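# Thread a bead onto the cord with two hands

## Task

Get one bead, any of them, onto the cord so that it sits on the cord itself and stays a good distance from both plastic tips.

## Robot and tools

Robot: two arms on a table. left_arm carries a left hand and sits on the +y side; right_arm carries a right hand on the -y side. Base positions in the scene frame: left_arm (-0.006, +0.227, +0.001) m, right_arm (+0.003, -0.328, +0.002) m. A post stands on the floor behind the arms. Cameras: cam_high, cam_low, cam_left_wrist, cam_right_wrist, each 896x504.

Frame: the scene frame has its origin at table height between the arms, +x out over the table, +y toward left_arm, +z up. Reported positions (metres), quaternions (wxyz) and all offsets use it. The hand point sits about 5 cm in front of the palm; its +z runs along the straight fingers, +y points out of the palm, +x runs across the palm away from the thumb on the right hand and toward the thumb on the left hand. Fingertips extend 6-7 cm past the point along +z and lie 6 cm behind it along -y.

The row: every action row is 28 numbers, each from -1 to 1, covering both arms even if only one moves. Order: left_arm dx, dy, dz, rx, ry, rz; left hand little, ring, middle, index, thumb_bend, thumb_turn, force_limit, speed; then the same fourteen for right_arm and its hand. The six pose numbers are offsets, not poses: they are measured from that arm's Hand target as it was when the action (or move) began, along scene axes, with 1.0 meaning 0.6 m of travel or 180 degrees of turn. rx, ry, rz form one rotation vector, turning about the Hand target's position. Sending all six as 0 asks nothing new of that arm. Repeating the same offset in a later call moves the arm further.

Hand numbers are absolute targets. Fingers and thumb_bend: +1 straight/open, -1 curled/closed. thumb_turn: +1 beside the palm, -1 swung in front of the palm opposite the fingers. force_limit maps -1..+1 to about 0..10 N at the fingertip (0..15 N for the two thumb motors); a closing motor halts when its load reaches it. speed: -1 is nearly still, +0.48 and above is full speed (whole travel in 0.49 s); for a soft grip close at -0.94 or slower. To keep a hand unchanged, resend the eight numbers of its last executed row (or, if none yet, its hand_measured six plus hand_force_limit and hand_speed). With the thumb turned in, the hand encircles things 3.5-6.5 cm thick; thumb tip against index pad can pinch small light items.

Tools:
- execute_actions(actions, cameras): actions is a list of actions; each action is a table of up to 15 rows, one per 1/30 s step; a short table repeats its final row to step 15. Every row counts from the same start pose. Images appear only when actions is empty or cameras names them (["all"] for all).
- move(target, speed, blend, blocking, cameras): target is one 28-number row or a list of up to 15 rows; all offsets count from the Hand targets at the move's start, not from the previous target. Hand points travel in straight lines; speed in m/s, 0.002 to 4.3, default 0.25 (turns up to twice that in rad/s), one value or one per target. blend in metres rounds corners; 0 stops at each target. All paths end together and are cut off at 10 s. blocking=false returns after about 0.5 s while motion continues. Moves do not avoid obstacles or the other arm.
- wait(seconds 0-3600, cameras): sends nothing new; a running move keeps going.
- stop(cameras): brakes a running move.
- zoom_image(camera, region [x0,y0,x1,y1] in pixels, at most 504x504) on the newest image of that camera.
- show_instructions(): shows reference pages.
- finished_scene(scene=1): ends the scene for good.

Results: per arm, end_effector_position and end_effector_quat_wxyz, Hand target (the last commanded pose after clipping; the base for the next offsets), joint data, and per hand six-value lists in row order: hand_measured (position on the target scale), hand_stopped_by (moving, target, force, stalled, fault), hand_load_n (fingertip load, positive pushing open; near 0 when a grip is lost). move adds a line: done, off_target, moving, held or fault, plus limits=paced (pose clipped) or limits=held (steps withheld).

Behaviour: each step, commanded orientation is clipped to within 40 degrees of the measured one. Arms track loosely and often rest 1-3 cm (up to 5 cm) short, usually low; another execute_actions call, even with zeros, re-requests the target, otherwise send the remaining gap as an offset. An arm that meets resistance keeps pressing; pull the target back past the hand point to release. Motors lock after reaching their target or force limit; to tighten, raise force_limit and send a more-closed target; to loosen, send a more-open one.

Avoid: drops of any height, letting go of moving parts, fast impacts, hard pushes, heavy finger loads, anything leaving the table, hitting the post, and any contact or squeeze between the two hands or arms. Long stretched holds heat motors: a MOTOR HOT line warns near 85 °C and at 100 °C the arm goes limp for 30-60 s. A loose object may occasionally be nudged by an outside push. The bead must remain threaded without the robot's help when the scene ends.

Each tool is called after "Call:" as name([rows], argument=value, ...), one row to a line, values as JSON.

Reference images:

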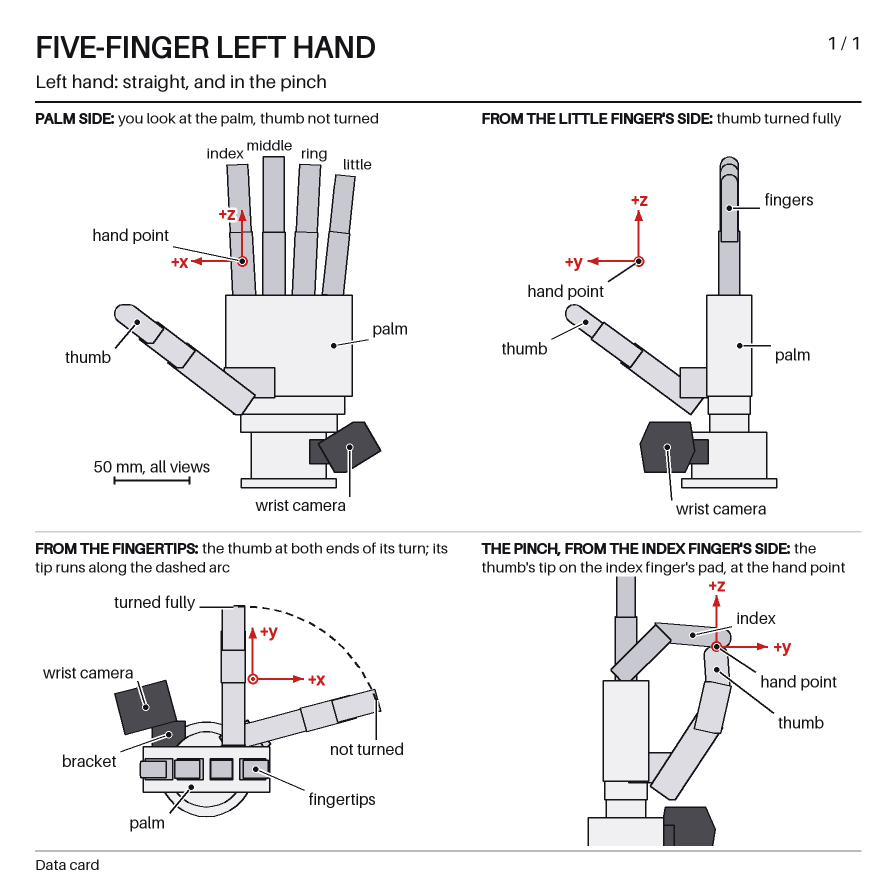

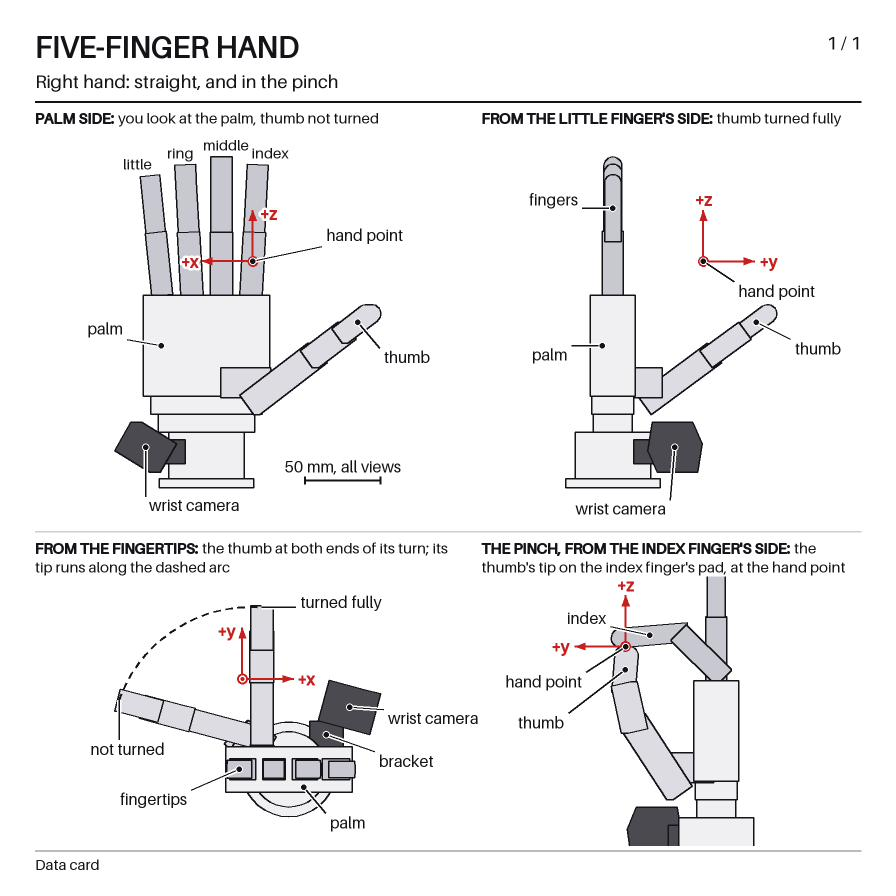

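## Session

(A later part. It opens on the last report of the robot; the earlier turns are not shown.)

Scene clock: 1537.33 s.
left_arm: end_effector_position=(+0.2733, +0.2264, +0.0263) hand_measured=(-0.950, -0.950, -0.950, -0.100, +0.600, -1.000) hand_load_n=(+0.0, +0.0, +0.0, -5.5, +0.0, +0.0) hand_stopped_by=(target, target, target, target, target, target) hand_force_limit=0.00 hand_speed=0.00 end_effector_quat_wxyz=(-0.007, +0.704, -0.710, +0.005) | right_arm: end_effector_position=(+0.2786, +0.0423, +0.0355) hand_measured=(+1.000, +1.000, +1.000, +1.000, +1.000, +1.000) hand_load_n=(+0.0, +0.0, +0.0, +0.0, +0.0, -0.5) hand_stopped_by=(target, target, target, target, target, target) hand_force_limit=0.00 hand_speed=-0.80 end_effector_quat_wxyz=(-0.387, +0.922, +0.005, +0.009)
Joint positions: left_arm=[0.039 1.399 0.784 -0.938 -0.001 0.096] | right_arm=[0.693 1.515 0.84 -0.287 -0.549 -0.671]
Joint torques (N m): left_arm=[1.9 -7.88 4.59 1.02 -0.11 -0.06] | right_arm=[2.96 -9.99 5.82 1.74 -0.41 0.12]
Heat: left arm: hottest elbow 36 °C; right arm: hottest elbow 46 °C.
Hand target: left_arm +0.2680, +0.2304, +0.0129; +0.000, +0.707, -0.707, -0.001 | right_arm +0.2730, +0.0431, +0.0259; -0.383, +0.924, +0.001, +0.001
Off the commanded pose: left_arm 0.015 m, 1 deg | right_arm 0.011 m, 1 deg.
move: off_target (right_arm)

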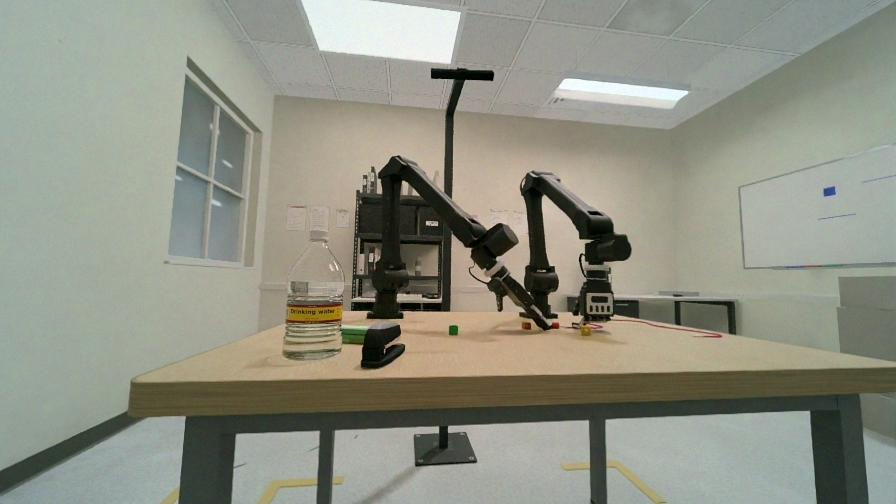

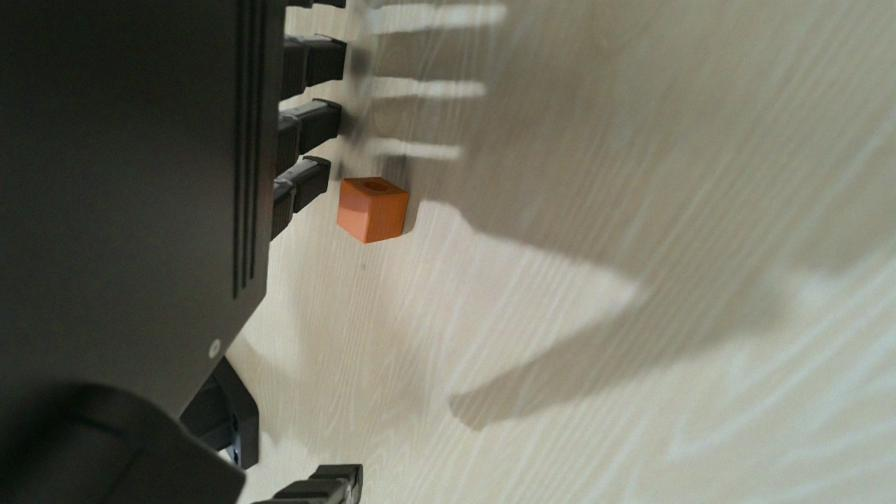

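Call:
move(target=[0,0,0,0,0,0,-0.95,-0.95,-0.95,-0.1,0.6,-1,0,0,0,0.02,0,0,0,0,1,1,1,1,1,1,0,-0.8], speed=0.06, cameras=["cam_low","cam_left_wrist","cam_right_wrist"])

Call:
zoom_image(camera="cam_low", region=[500, 270, 620, 340])

Call:
zoom_image(camera="cam_right_wrist", region=[260, 0, 440, 240])

Scene clock: 1545.23 s.
left_arm: end_effector_position=(+0.2733, +0.2264, +0.0263) hand_measured=(-0.950, -0.950, -0.950, -0.100, +0.600, -1.000) hand_load_n=(+0.0, +0.0, +0.0, -5.5, +0.0, +0.0) hand_stopped_by=(target, target, target, target, target, target) hand_force_limit=0.00 hand_speed=0.00 end_effector_quat_wxyz=(-0.007, +0.704, -0.710, +0.005) | right_arm: end_effector_position=(+0.2768, +0.0461, +0.0333) hand_measured=(+1.000, +1.000, +1.000, +1.000, +1.000, +1.000) hand_load_n=(+0.0, +0.0, +0.0, +0.0, +0.0, +0.0) hand_stopped_by=(target, target, target, target, target, target) hand_force_limit=0.00 hand_speed=-0.80 end_effector_quat_wxyz=(-0.386, +0.923, +0.000, +0.009)
Joint positions: left_arm=[0.039 1.399 0.784 -0.938 -0.001 0.096] | right_arm=[0.703 1.521 0.84 -0.275 -0.537 -0.651]
Joint torques (N m): left_arm=[1.85 -7.88 4.53 1.1 -0.12 -0.06] | right_arm=[3.6 -9.17 7.19 1.63 -0.4 0.16]
Heat: left arm: hottest elbow 36 °C; right arm: hottest elbow 46 °C.
Hand target: left_arm +0.2680, +0.2304, +0.0129; +0.000, +0.707, -0.707, -0.001 | right_arm +0.2730, +0.0551, +0.0259; -0.383, +0.924, +0.000, +0.001
Off the commanded pose: left_arm 0.015 m, 1 deg | right_arm 0.012 m, 1 deg.
move: off_target (right_arm)

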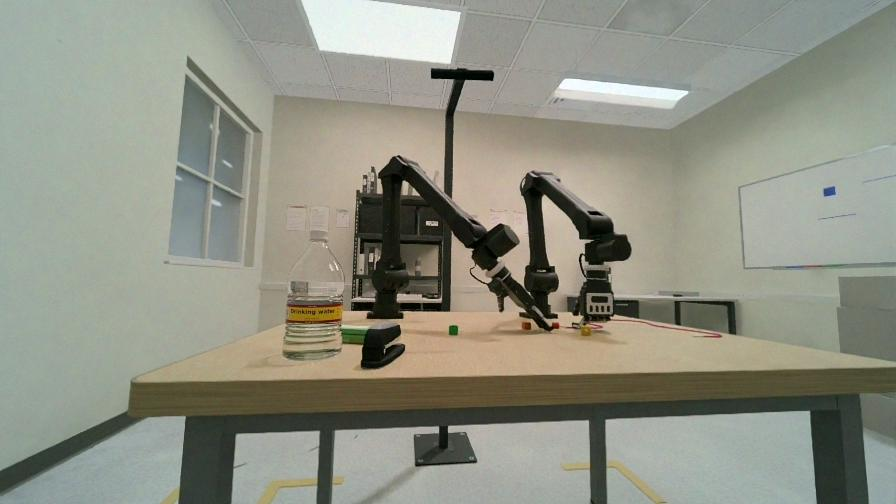

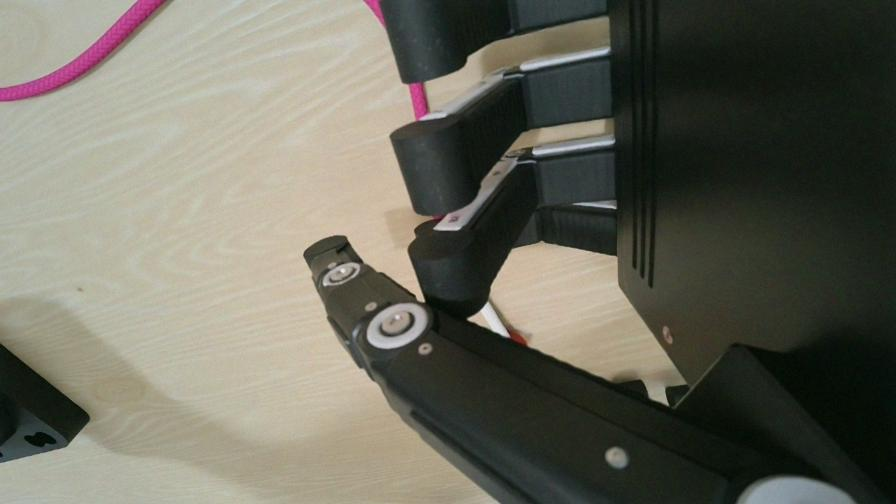

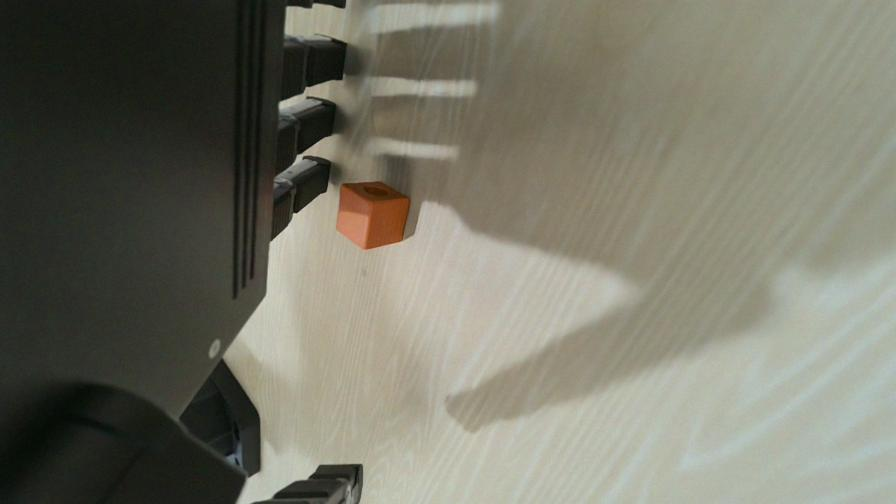

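Scaled by 4.200 from the camera's image (finer frame: 1280x720).

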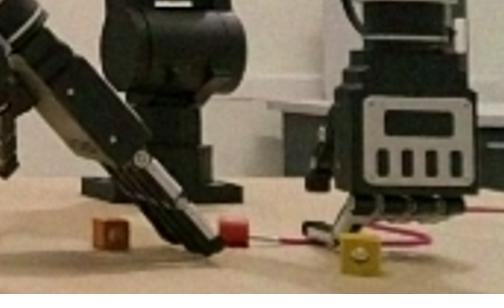

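Scaled by 2.100 from the camera's image (finer frame: 1280x720).

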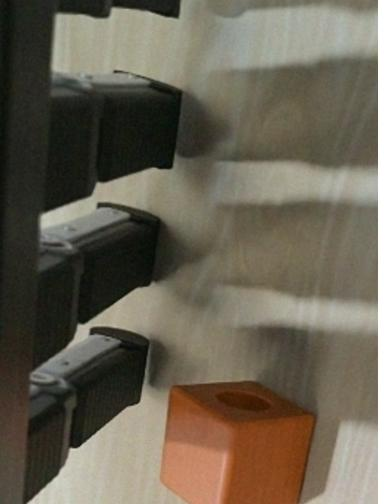

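Call:
move(target=[0,0,0,0,0,0,-0.95,-0.95,-0.95,-0.1,0.6,-1,0,0,-0.0117,-0.02,0.02,0,0,0,1,1,1,1,1,1,0,-0.8], speed=0.06, cameras=[])

Call:
move(target=[0,0,0,0,0,0,-0.95,-0.95,-0.95,-0.1,0.6,-1,0,0,-0.0117,0.0083,-0.006,0,0,0,1,1,1,1,1,1,0,-0.8], speed=0.06, cameras=["cam_low","cam_left_wrist","cam_right_wrist"])

Call:
zoom_image(camera="cam_low", region=[500, 270, 620, 340])

Call:
zoom_image(camera="cam_left_wrist", region=[440, 260, 720, 420])

Scene clock: 1591.17 s.
left_arm: end_effector_position=(+0.2733, +0.2264, +0.0263) hand_measured=(-0.950, -0.950, -0.950, -0.100, +0.600, -1.000) hand_load_n=(+0.0, +0.0, +0.0, -5.5, +0.0, +0.0) hand_stopped_by=(target, target, target, target, target, target) hand_force_limit=0.00 hand_speed=0.00 end_effector_quat_wxyz=(-0.007, +0.704, -0.710, +0.005) | right_arm: end_effector_position=(+0.2753, +0.0448, +0.0398) hand_measured=(+1.000, +1.000, +1.000, +1.000, +1.000, +1.000) hand_load_n=(+0.0, +0.0, +0.0, -0.5, +0.0, +0.0) hand_stopped_by=(target, target, target, target, target, target) hand_force_limit=0.00 hand_speed=-0.80 end_effector_quat_wxyz=(-0.387, +0.922, +0.000, +0.009)
Joint positions: left_arm=[0.039 1.399 0.784 -0.938 -0.001 0.096] | right_arm=[0.703 1.503 0.84 -0.291 -0.537 -0.65]
Joint torques (N m): left_arm=[1.79 -8 4.6 1.07 -0.11 -0.05] | right_arm=[2.49 -11.4 5.78 0.98 -0.63 0.04]
Heat: left arm: hottest elbow 36 °C; right arm: hottest elbow 47 °C.
Hand target: left_arm +0.2680, +0.2304, +0.0129; +0.000, +0.707, -0.707, -0.001 | right_arm +0.2660, +0.0431, +0.0379; -0.383, +0.924, +0.000, +0.001
Off the commanded pose: left_arm 0.015 m, 1 deg | right_arm 0.010 m, 1 deg.
move: done

Scene clock: 1591.77 s.
left_arm: end_effector_position=(+0.2733, +0.2264, +0.0263) hand_measured=(-0.950, -0.950, -0.950, -0.100, +0.600, -1.000) hand_load_n=(+0.0, +0.5, +0.0, -5.5, +0.0, +0.0) hand_stopped_by=(target, target, target, target, target, target) hand_force_limit=0.00 hand_speed=0.00 end_effector_quat_wxyz=(-0.007, +0.704, -0.710, +0.005) | right_arm: end_effector_position=(+0.2652, +0.0467, +0.0360) hand_measured=(+1.000, +1.000, +1.000, +1.000, +1.000, +1.000) hand_load_n=(+0.0, +0.0, +0.0, +0.0, +0.0, +0.0) hand_stopped_by=(target, target, target, target, target, target) hand_force_limit=0.00 hand_speed=-0.80 end_effector_quat_wxyz=(-0.382, +0.924, +0.002, +0.003)
Joint positions: left_arm=[0.039 1.399 0.784 -0.938 -0.001 0.096] | right_arm=[0.723 1.503 0.831 -0.291 -0.53 -0.64]
Joint torques (N m): left_arm=[1.79 -7.94 4.59 1.1 -0.12 -0.04] | right_arm=[2.78 -11.16 5.67 1.72 -0.4 0.09]
Heat: left arm: hottest elbow 36 °C; right arm: hottest elbow 47 °C.
Hand target: left_arm +0.2680, +0.2304, +0.0129; +0.000, +0.707, -0.707, -0.001 | right_arm +0.2590, +0.0481, +0.0343; -0.383, +0.924, +0.001, +0.001
Off the commanded pose: left_arm 0.015 m, 1 deg | right_arm 0.007 m, 0 deg.
move: done

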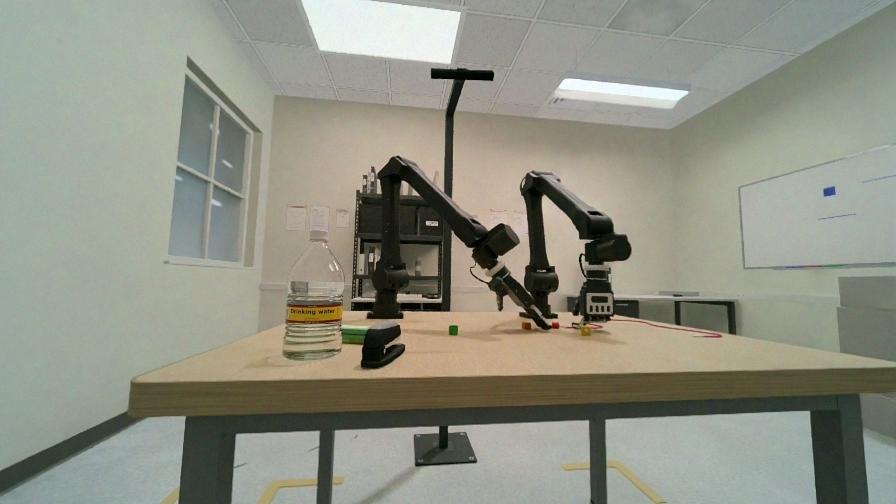

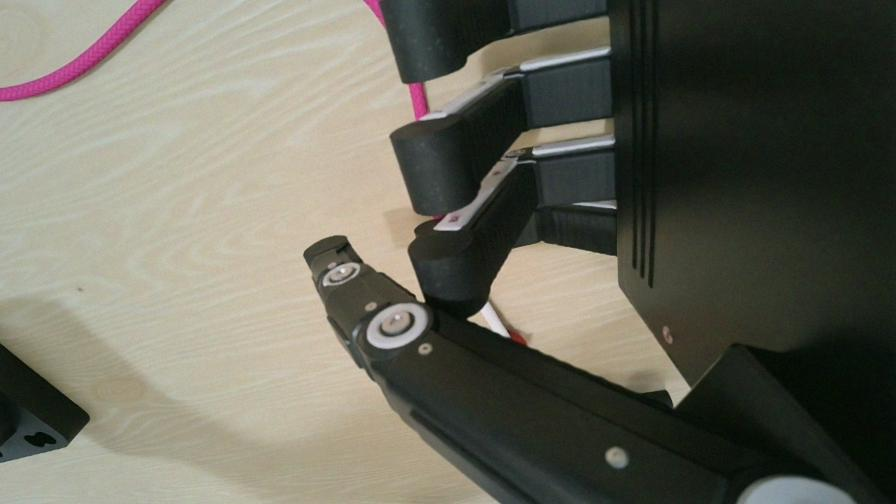

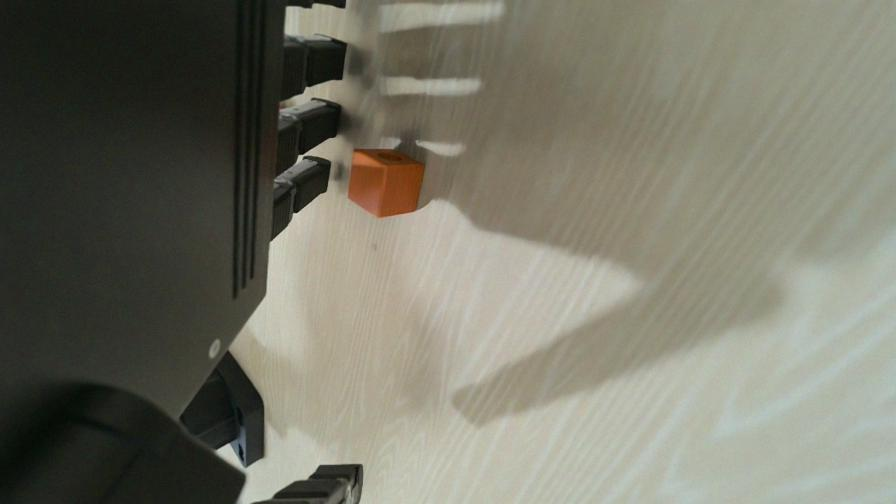

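Scaled by 4.200 from the camera's image (finer frame: 1280x720).

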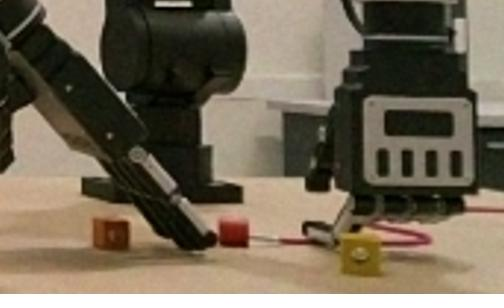

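Scaled by 1.800 from the camera's image (finer frame: 1280x720).

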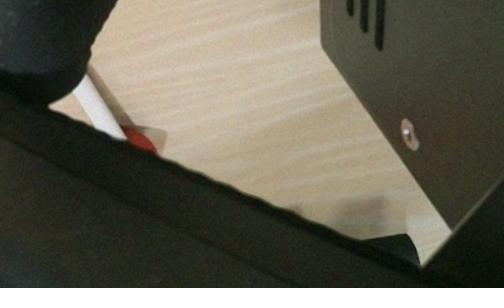

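Call:
zoom_image(camera="cam_right_wrist", region=[260, 0, 420, 240])

Scaled by 2.100 from the camera's image (finer frame: 1280x720).

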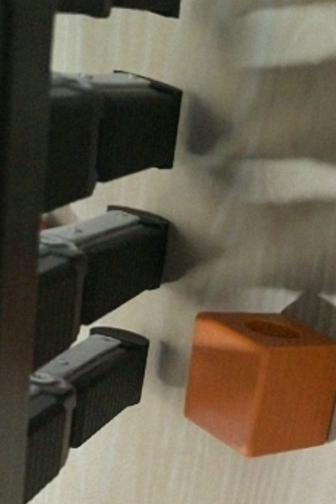

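Call:
move(target=[0,0,0,0,0,0,-0.95,-0.95,-0.95,-0.1,0.6,-1,0,0,0,0.025,0.002,0,0,0,1,1,1,1,1,1,0,-0.8], speed=0.06, cameras=["cam_low","cam_left_wrist","cam_right_wrist"])

Call:
zoom_image(camera="cam_low", region=[500, 270, 620, 340])

Call:
zoom_image(camera="cam_left_wrist", region=[440, 260, 720, 420])

Call:
zoom_image(camera="cam_right_wrist", region=[260, 0, 420, 240])

Scene clock: 1635.93 s.
left_arm: end_effector_position=(+0.2733, +0.2264, +0.0263) hand_measured=(-0.950, -0.950, -0.950, -0.100, +0.600, -1.000) hand_load_n=(+0.0, +0.0, +0.0, -5.5, -0.5, +0.0) hand_stopped_by=(target, target, target, target, target, target) hand_force_limit=0.00 hand_speed=0.00 end_effector_quat_wxyz=(-0.007, +0.704, -0.710, +0.005) | right_arm: end_effector_position=(+0.2575, +0.0536, +0.0360) hand_measured=(+1.000, +1.000, +1.000, +1.000, +1.000, +1.000) hand_load_n=(+0.0, +0.0, +0.0, -0.5, +0.0, +0.0) hand_stopped_by=(target, target, target, target, target, target) hand_force_limit=0.00 hand_speed=-0.80 end_effector_quat_wxyz=(-0.380, +0.925, +0.001, +0.001)
Joint positions: left_arm=[0.039 1.399 0.784 -0.938 -0.001 0.096] | right_arm=[0.749 1.503 0.831 -0.285 -0.515 -0.615]
Joint torques (N m): left_arm=[1.79 -8 4.56 1.05 -0.11 -0.06] | right_arm=[2.78 -9.58 7.56 1.7 -0.38 0.1]
Heat: left arm: hottest elbow 35 °C; right arm: hottest elbow 43 °C.
Hand target: left_arm +0.2680, +0.2304, +0.0129; +0.000, +0.707, -0.707, -0.001 | right_arm +0.2591, +0.0631, +0.0355; -0.383, +0.924, +0.001, +0.001
Off the commanded pose: left_arm 0.015 m, 1 deg | right_arm 0.010 m, 0 deg.
move: done

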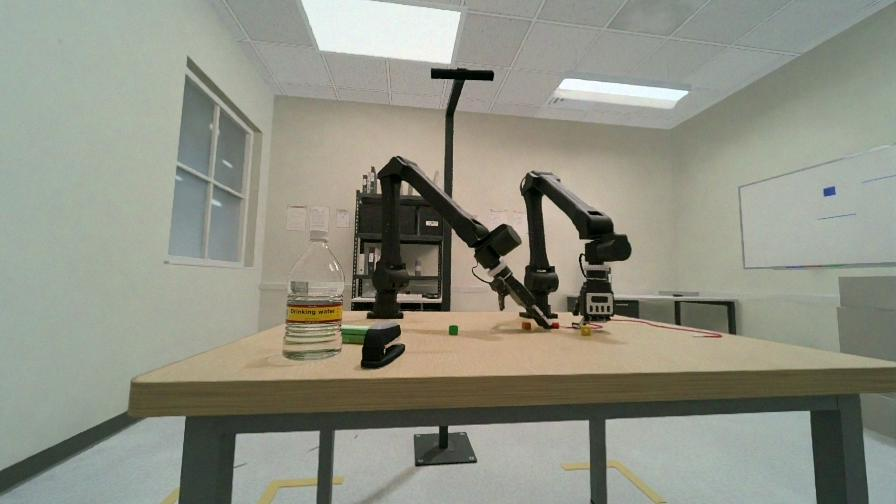

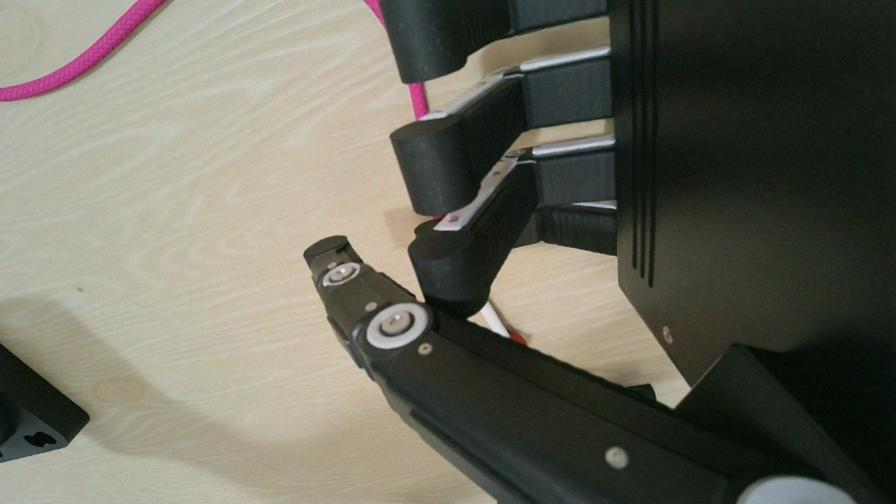

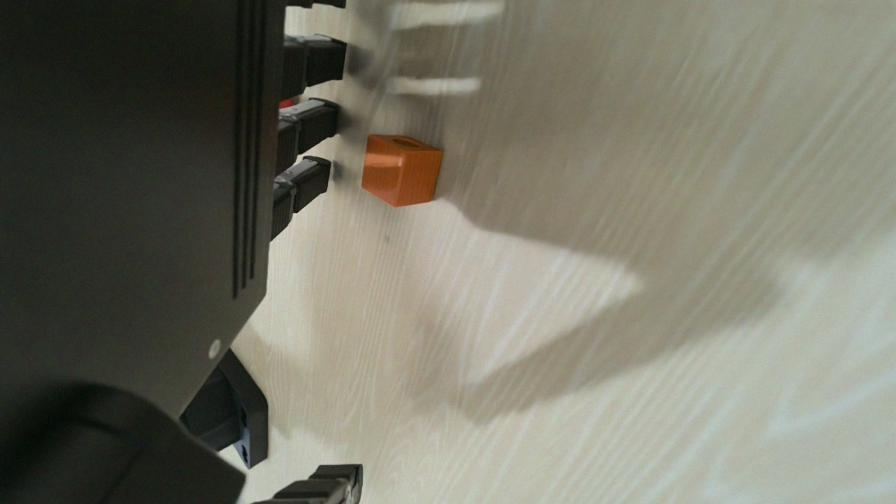

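Scaled by 4.200 from the camera's image (finer frame: 1280x720).

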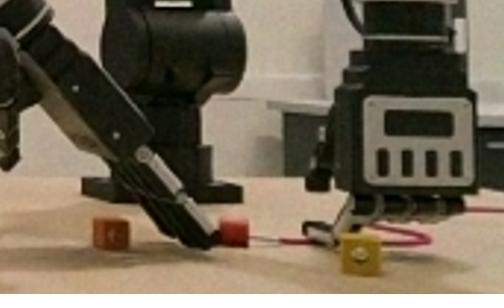

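Scaled by 1.800 from the camera's image (finer frame: 1280x720).

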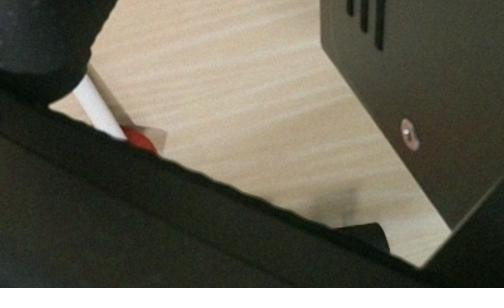

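Scaled by 2.100 from the camera's image (finer frame: 1280x720).

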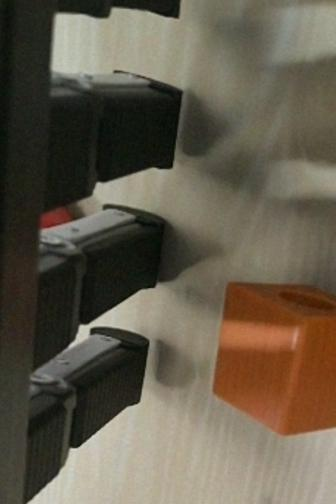

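Call:
move(target=[0,0,0,0,0,0,-0.95,-0.95,-0.95,-0.1,0.6,-1,0,0, 0.0167,0,0.002,0,0,0,1,1,1,1,1,1,0,-0.8], speed=0.06, cameras=["cam_low","cam_left_wrist","cam_right_wrist"])

Scene clock: 1653.50 s.
left_arm: end_effector_position=(+0.2733, +0.2264, +0.0263) hand_measured=(-0.950, -0.950, -0.950, -0.100, +0.600, -1.000) hand_load_n=(+0.0, +0.0, +0.0, -5.5, +0.0, +0.0) hand_stopped_by=(target, target, target, target, target, target) hand_force_limit=0.00 hand_speed=0.00 end_effector_quat_wxyz=(-0.007, +0.704, -0.710, +0.005) | right_arm: end_effector_position=(+0.2561, +0.0541, +0.0346) hand_measured=(+1.000, +1.000, +1.000, +1.000, +1.000, +1.000) hand_load_n=(+0.0, +0.0, +0.0, +0.0, +0.0, +0.0) hand_stopped_by=(target, target, target, target, target, target) hand_force_limit=0.00 hand_speed=-0.80 end_effector_quat_wxyz=(-0.380, +0.925, +0.001, -0.003)
Joint positions: left_arm=[0.039 1.399 0.784 -0.938 -0.001 0.096] | right_arm=[0.749 1.508 0.831 -0.285 -0.523 -0.615]
Joint torques (N m): left_arm=[1.79 -7.94 4.6 1.07 -0.1 -0.05] | right_arm=[1.32 -8.53 8.92 1.25 -0.51 -0.01]
Heat: left arm: hottest elbow 35 °C; right arm: hottest elbow 43 °C.
Hand target: left_arm +0.2680, +0.2304, +0.0129; +0.000, +0.707, -0.707, -0.001 | right_arm +0.2690, +0.0631, +0.0366; -0.383, +0.924, +0.001, +0.001
Off the commanded pose: left_arm 0.015 m, 1 deg | right_arm 0.016 m, 1 deg.
move: off_target (right_arm)

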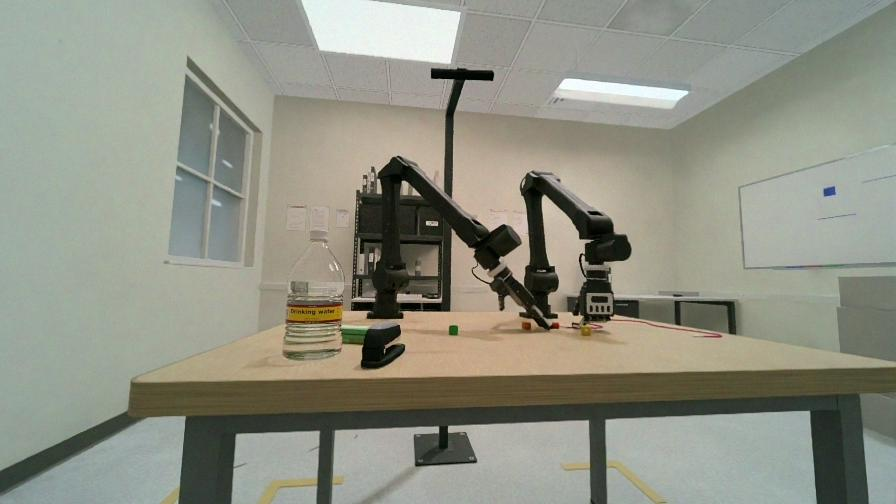

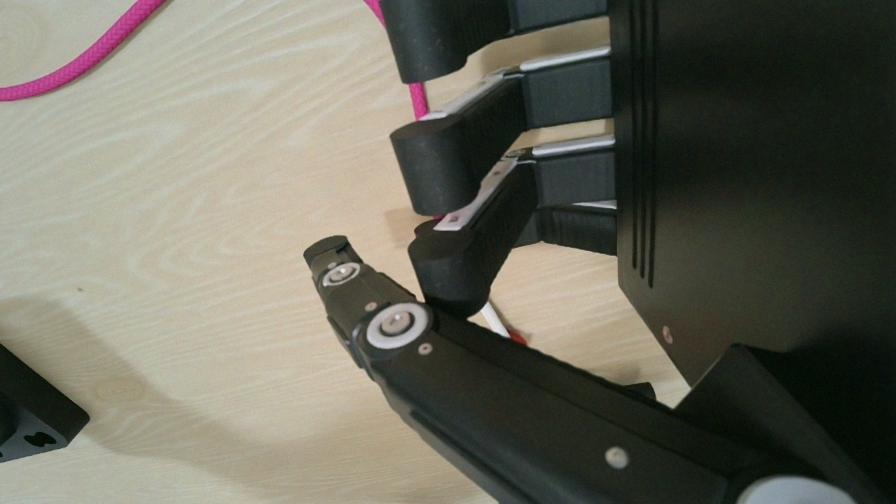

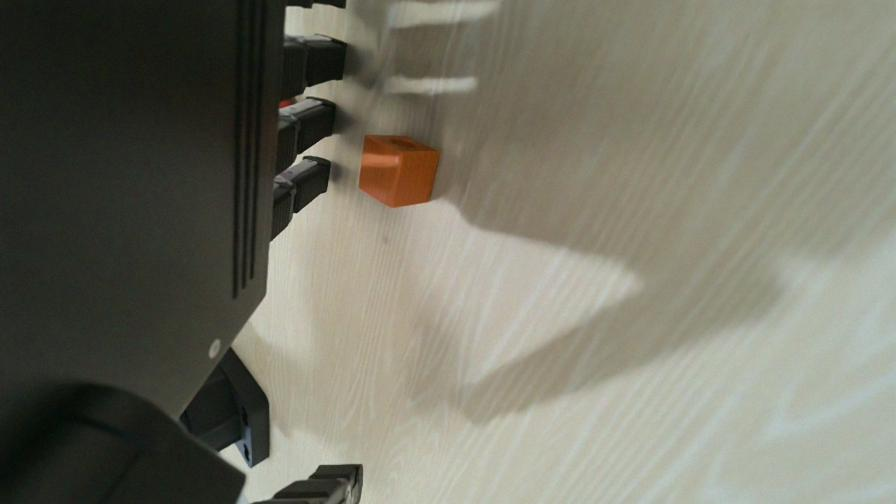

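Call:
move(target=[0,0,0,0,0,0,-0.95,-0.95,-0.95,-0.1,0.6,-1,0,0, 0.0167,0,0.03,0,0,0,1,1,1,1,1,1,0,-0.8], speed=0.06)

Call:
zoom_image(camera="cam_right_wrist", region=[260, 0, 420, 240])

Scene clock: 1659.23 s.
left_arm: end_effector_position=(+0.2733, +0.2264, +0.0263) hand_measured=(-0.950, -0.950, -0.950, -0.100, +0.600, -1.000) hand_load_n=(+0.0, +0.5, +0.0, -5.5, +0.0, +0.0) hand_stopped_by=(target, target, target, target, target, target) hand_force_limit=0.00 hand_speed=0.00 end_effector_quat_wxyz=(-0.007, +0.704, -0.710, +0.005) | right_arm: end_effector_position=(+0.2621, +0.0549, +0.0447) hand_measured=(+1.000, +1.000, +1.000, +1.000, +1.000, +1.000) hand_load_n=(+0.0, +0.0, +0.0, +0.0, +0.0, +0.0) hand_stopped_by=(target, target, target, target, target, target) hand_force_limit=0.00 hand_speed=-0.80 end_effector_quat_wxyz=(-0.376, +0.927, -0.003, -0.009)
Joint positions: left_arm=[0.039 1.399 0.784 -0.938 -0.001 0.096] | right_arm=[0.739 1.508 0.869 -0.342 -0.529 -0.618]
Joint torques (N m): left_arm=[1.85 -7.94 4.59 1.1 -0.12 -0.05] | right_arm=[0.79 -10.23 9.33 0.79 -0.66 -0.14]
Heat: left arm: hottest elbow 35 °C; right arm: hottest elbow 44 °C.
Hand target: left_arm +0.2680, +0.2304, +0.0129; +0.000, +0.707, -0.707, -0.001 | right_arm +0.2791, +0.0630, +0.0548; -0.383, +0.924, +0.001, +0.001
Off the commanded pose: left_arm 0.015 m, 1 deg | right_arm 0.021 m, 2 deg.
move: off_target (right_arm)

Scaled by 2.100 from the camera's image (finer frame: 1280x720).
This view is cut from an older image: the scene may have changed since it was taken.

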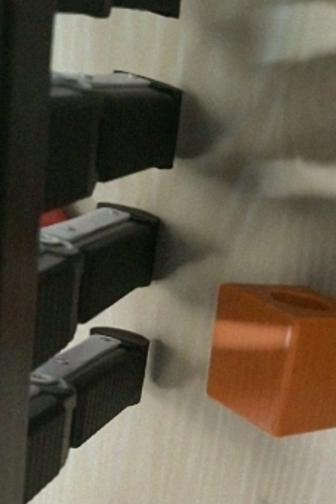

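Call:
move(target=[0,0,0,0,0,0,-0.95,-0.95,-0.95,-0.1,0.6,-1,0,0, 0.005,0.008,-0.031,0,0,0,1,1,1,1,1,1,0,-0.8], speed=0.06, cameras=["cam_low","cam_left_wrist","cam_right_wrist"])

Call:
zoom_image(camera="cam_right_wrist", region=[260, 0, 420, 240])

Call:
zoom_image(camera="cam_low", region=[500, 270, 620, 340])

Scene clock: 1664.83 s.
left_arm: end_effector_position=(+0.2733, +0.2264, +0.0263) hand_measured=(-0.950, -0.950, -0.950, -0.100, +0.600, -1.000) hand_load_n=(+0.0, +0.0, +0.0, -6.0, +0.0, +0.0) hand_stopped_by=(target, target, target, target, target, target) hand_force_limit=0.00 hand_speed=0.00 end_effector_quat_wxyz=(-0.007, +0.704, -0.710, +0.005) | right_arm: end_effector_position=(+0.2650, +0.0578, +0.0358) hand_measured=(+1.000, +1.000, +1.000, +1.000, +1.000, +1.000) hand_load_n=(+0.0, +0.0, +0.0, +0.0, +0.0, -0.5) hand_stopped_by=(target, target, target, target, target, target) hand_force_limit=0.00 hand_speed=-0.80 end_effector_quat_wxyz=(-0.377, +0.926, -0.003, -0.011)
Joint positions: left_arm=[0.039 1.399 0.784 -0.938 -0.001 0.096] | right_arm=[0.736 1.535 0.869 -0.315 -0.535 -0.618]
Joint torques (N m): left_arm=[1.96 -7.88 4.53 1.07 -0.11 -0.06] | right_arm=[1.14 -9.11 8.87 1.7 -0.31 -0.12]
Heat: left arm: hottest elbow 35 °C; right arm: hottest elbow 45 °C.
Hand target: left_arm +0.2680, +0.2304, +0.0129; +0.000, +0.707, -0.707, -0.001 | right_arm +0.2821, +0.0679, +0.0362; -0.383, +0.924, +0.001, +0.001
Off the commanded pose: left_arm 0.015 m, 1 deg | right_arm 0.020 m, 2 deg.
move: off_target (right_arm)

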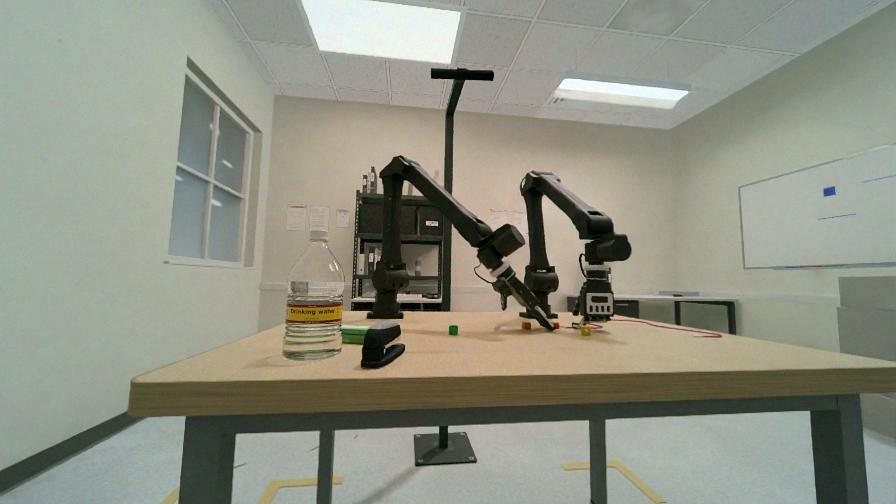

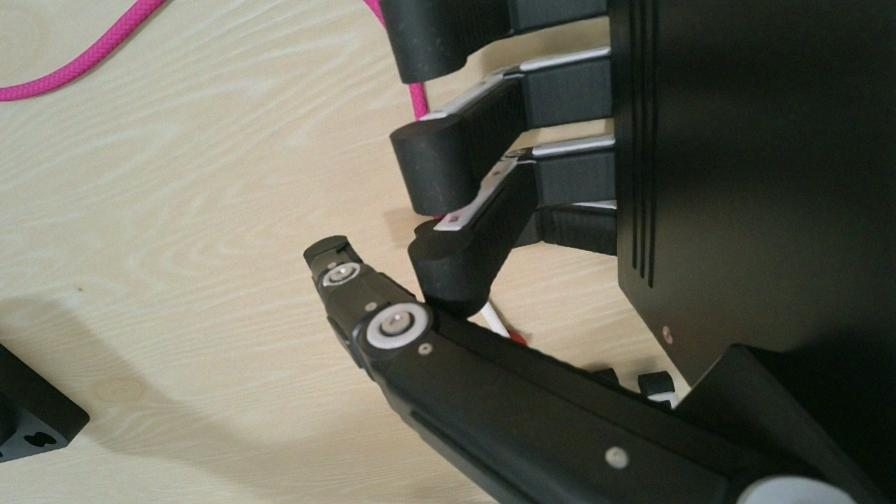

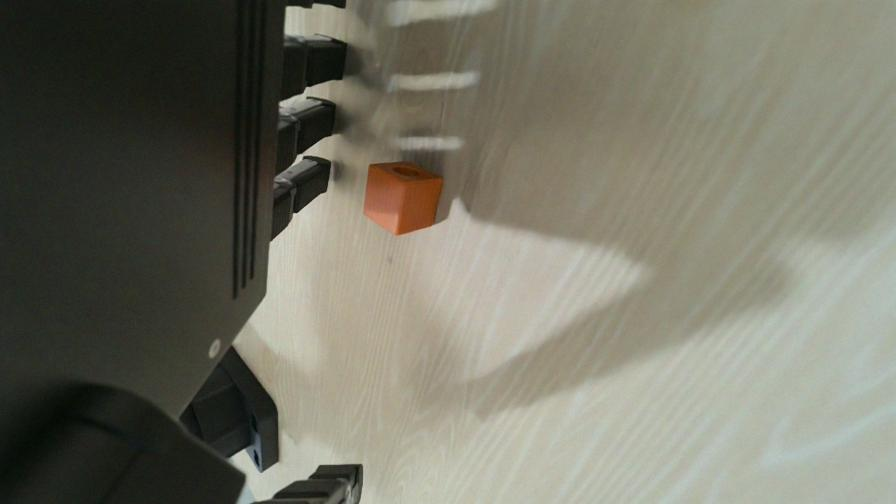

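Scaled by 2.100 from the camera's image (finer frame: 1280x720).

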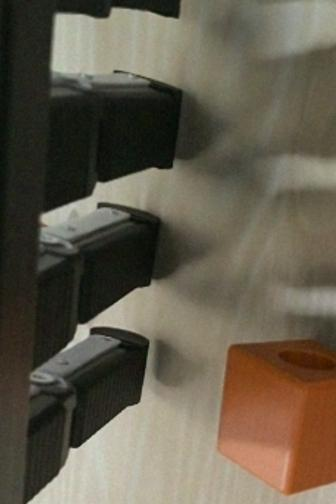

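Scaled by 4.200 from the camera's image (finer frame: 1280x720).

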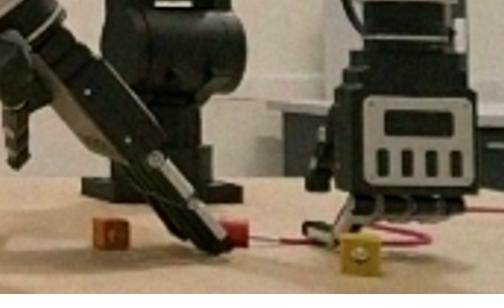

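Call:
zoom_image(camera="cam_left_wrist", region=[460, 280, 700, 420])

Scaled by 2.100 from the camera's image (finer frame: 1280x720).

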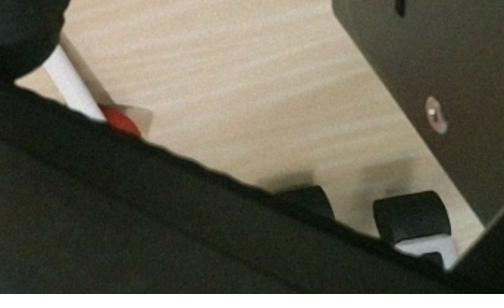

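Call:
zoom_image(camera="cam_left_wrist", region=[460, 270, 580, 350])

Call:
move(target=[0,0,0,0,0,0,-0.95,-0.95,-0.95,-0.1,0.6,-1,0,0, -0.025,0.012,0.002,0,0,0,1,1,1,1,1,1,0,-0.8], speed=0.06, cameras=["cam_low","cam_left_wrist","cam_right_wrist"])

Call:
zoom_image(camera="cam_right_wrist", region=[260, 0, 420, 240])

Call:
zoom_image(camera="cam_left_wrist", region=[460, 280, 700, 420])

Scaled by 4.200 from the camera's image (finer frame: 1280x720).

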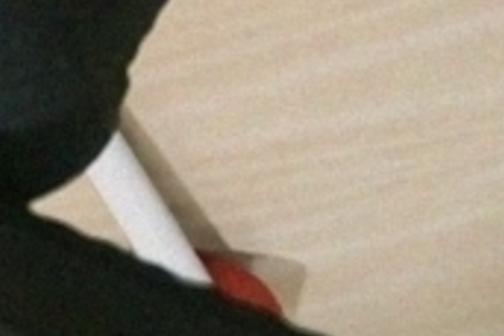

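Scene clock: 1710.77 s.
left_arm: end_effector_position=(+0.2733, +0.2264, +0.0263) hand_measured=(-0.950, -0.950, -0.950, -0.100, +0.600, -1.000) hand_load_n=(+0.0, +0.0, +0.0, -5.5, -0.5, -0.5) hand_stopped_by=(target, target, target, target, target, target) hand_force_limit=0.00 hand_speed=0.00 end_effector_quat_wxyz=(-0.007, +0.704, -0.710, +0.005) | right_arm: end_effector_position=(+0.2655, +0.0641, +0.0361) hand_measured=(+1.000, +1.000, +1.000, +1.000, +1.000, +1.000) hand_load_n=(+0.0, +0.0, +0.0, +0.0, +0.0, +0.0) hand_stopped_by=(target, target, target, target, target, target) hand_force_limit=0.00 hand_speed=-0.80 end_effector_quat_wxyz=(-0.378, +0.926, +0.000, +0.000)
Joint positions: left_arm=[0.039 1.399 0.784 -0.938 -0.001 0.096] | right_arm=[0.753 1.535 0.869 -0.293 -0.512 -0.61]
Joint torques (N m): left_arm=[1.9 -7.77 4.56 1.07 -0.11 -0.05] | right_arm=[2.96 -10.4 7.76 1.69 -0.38 0.1]
Heat: left arm: hottest elbow 35 °C; right arm: hottest elbow 48 °C.
Hand target: left_arm +0.2680, +0.2304, +0.0129; +0.000, +0.707, -0.707, -0.001 | right_arm +0.2671, +0.0752, +0.0374; -0.383, +0.924, +0.001, +0.001
Off the commanded pose: left_arm 0.015 m, 1 deg | right_arm 0.011 m, 1 deg.
move: off_target (right_arm)

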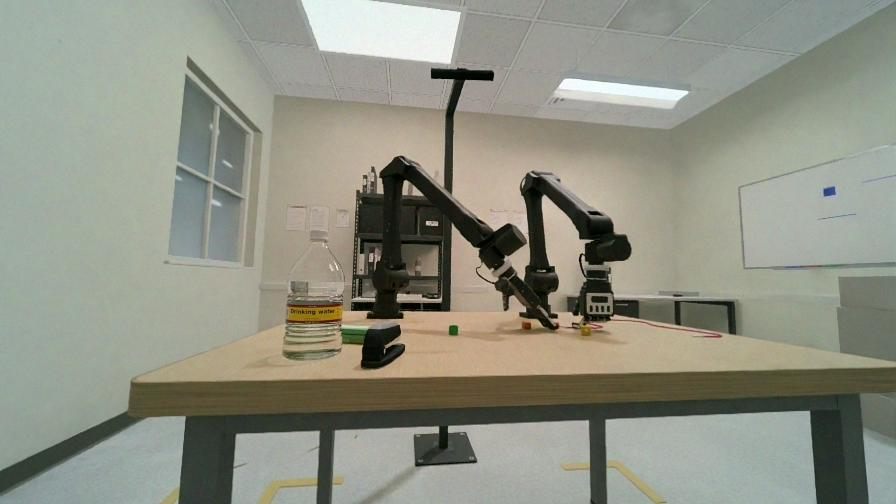

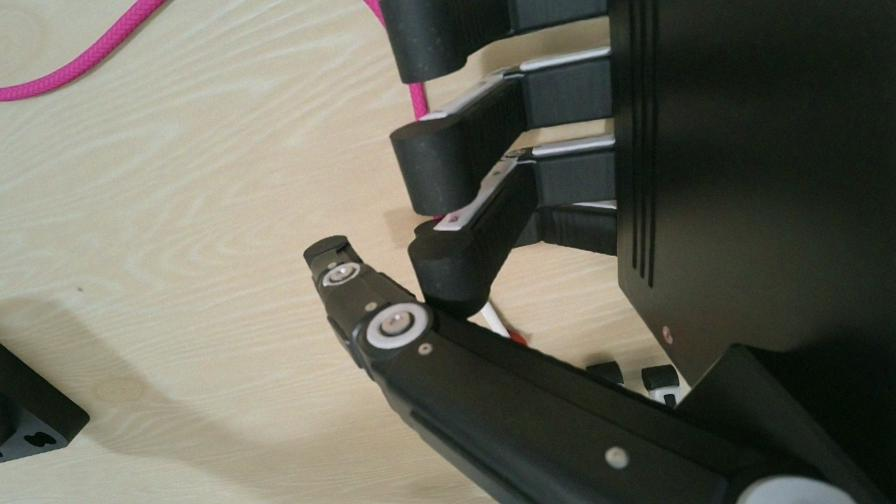

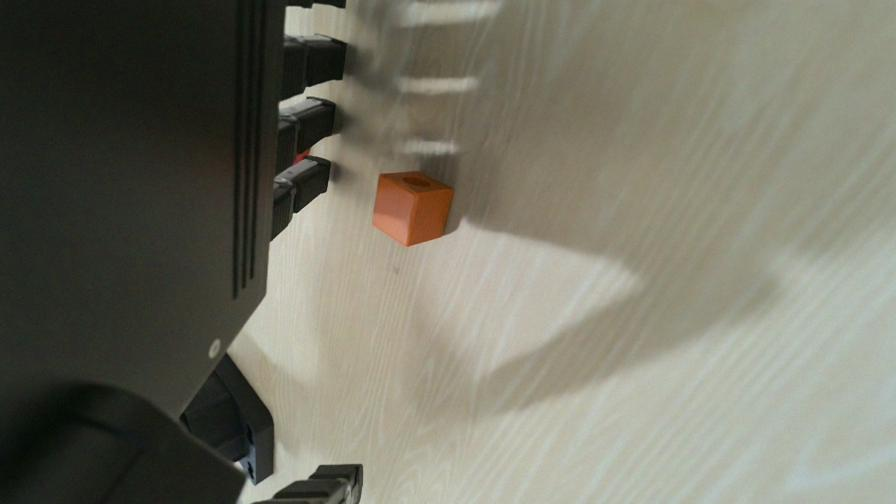

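Scaled by 2.100 from the camera's image (finer frame: 1280x720).

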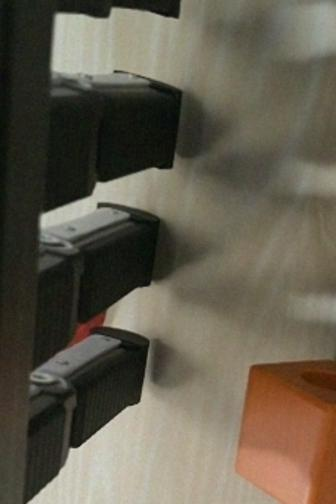

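Scaled by 2.100 from the camera's image (finer frame: 1280x720).

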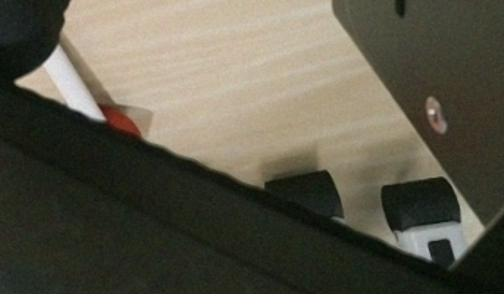

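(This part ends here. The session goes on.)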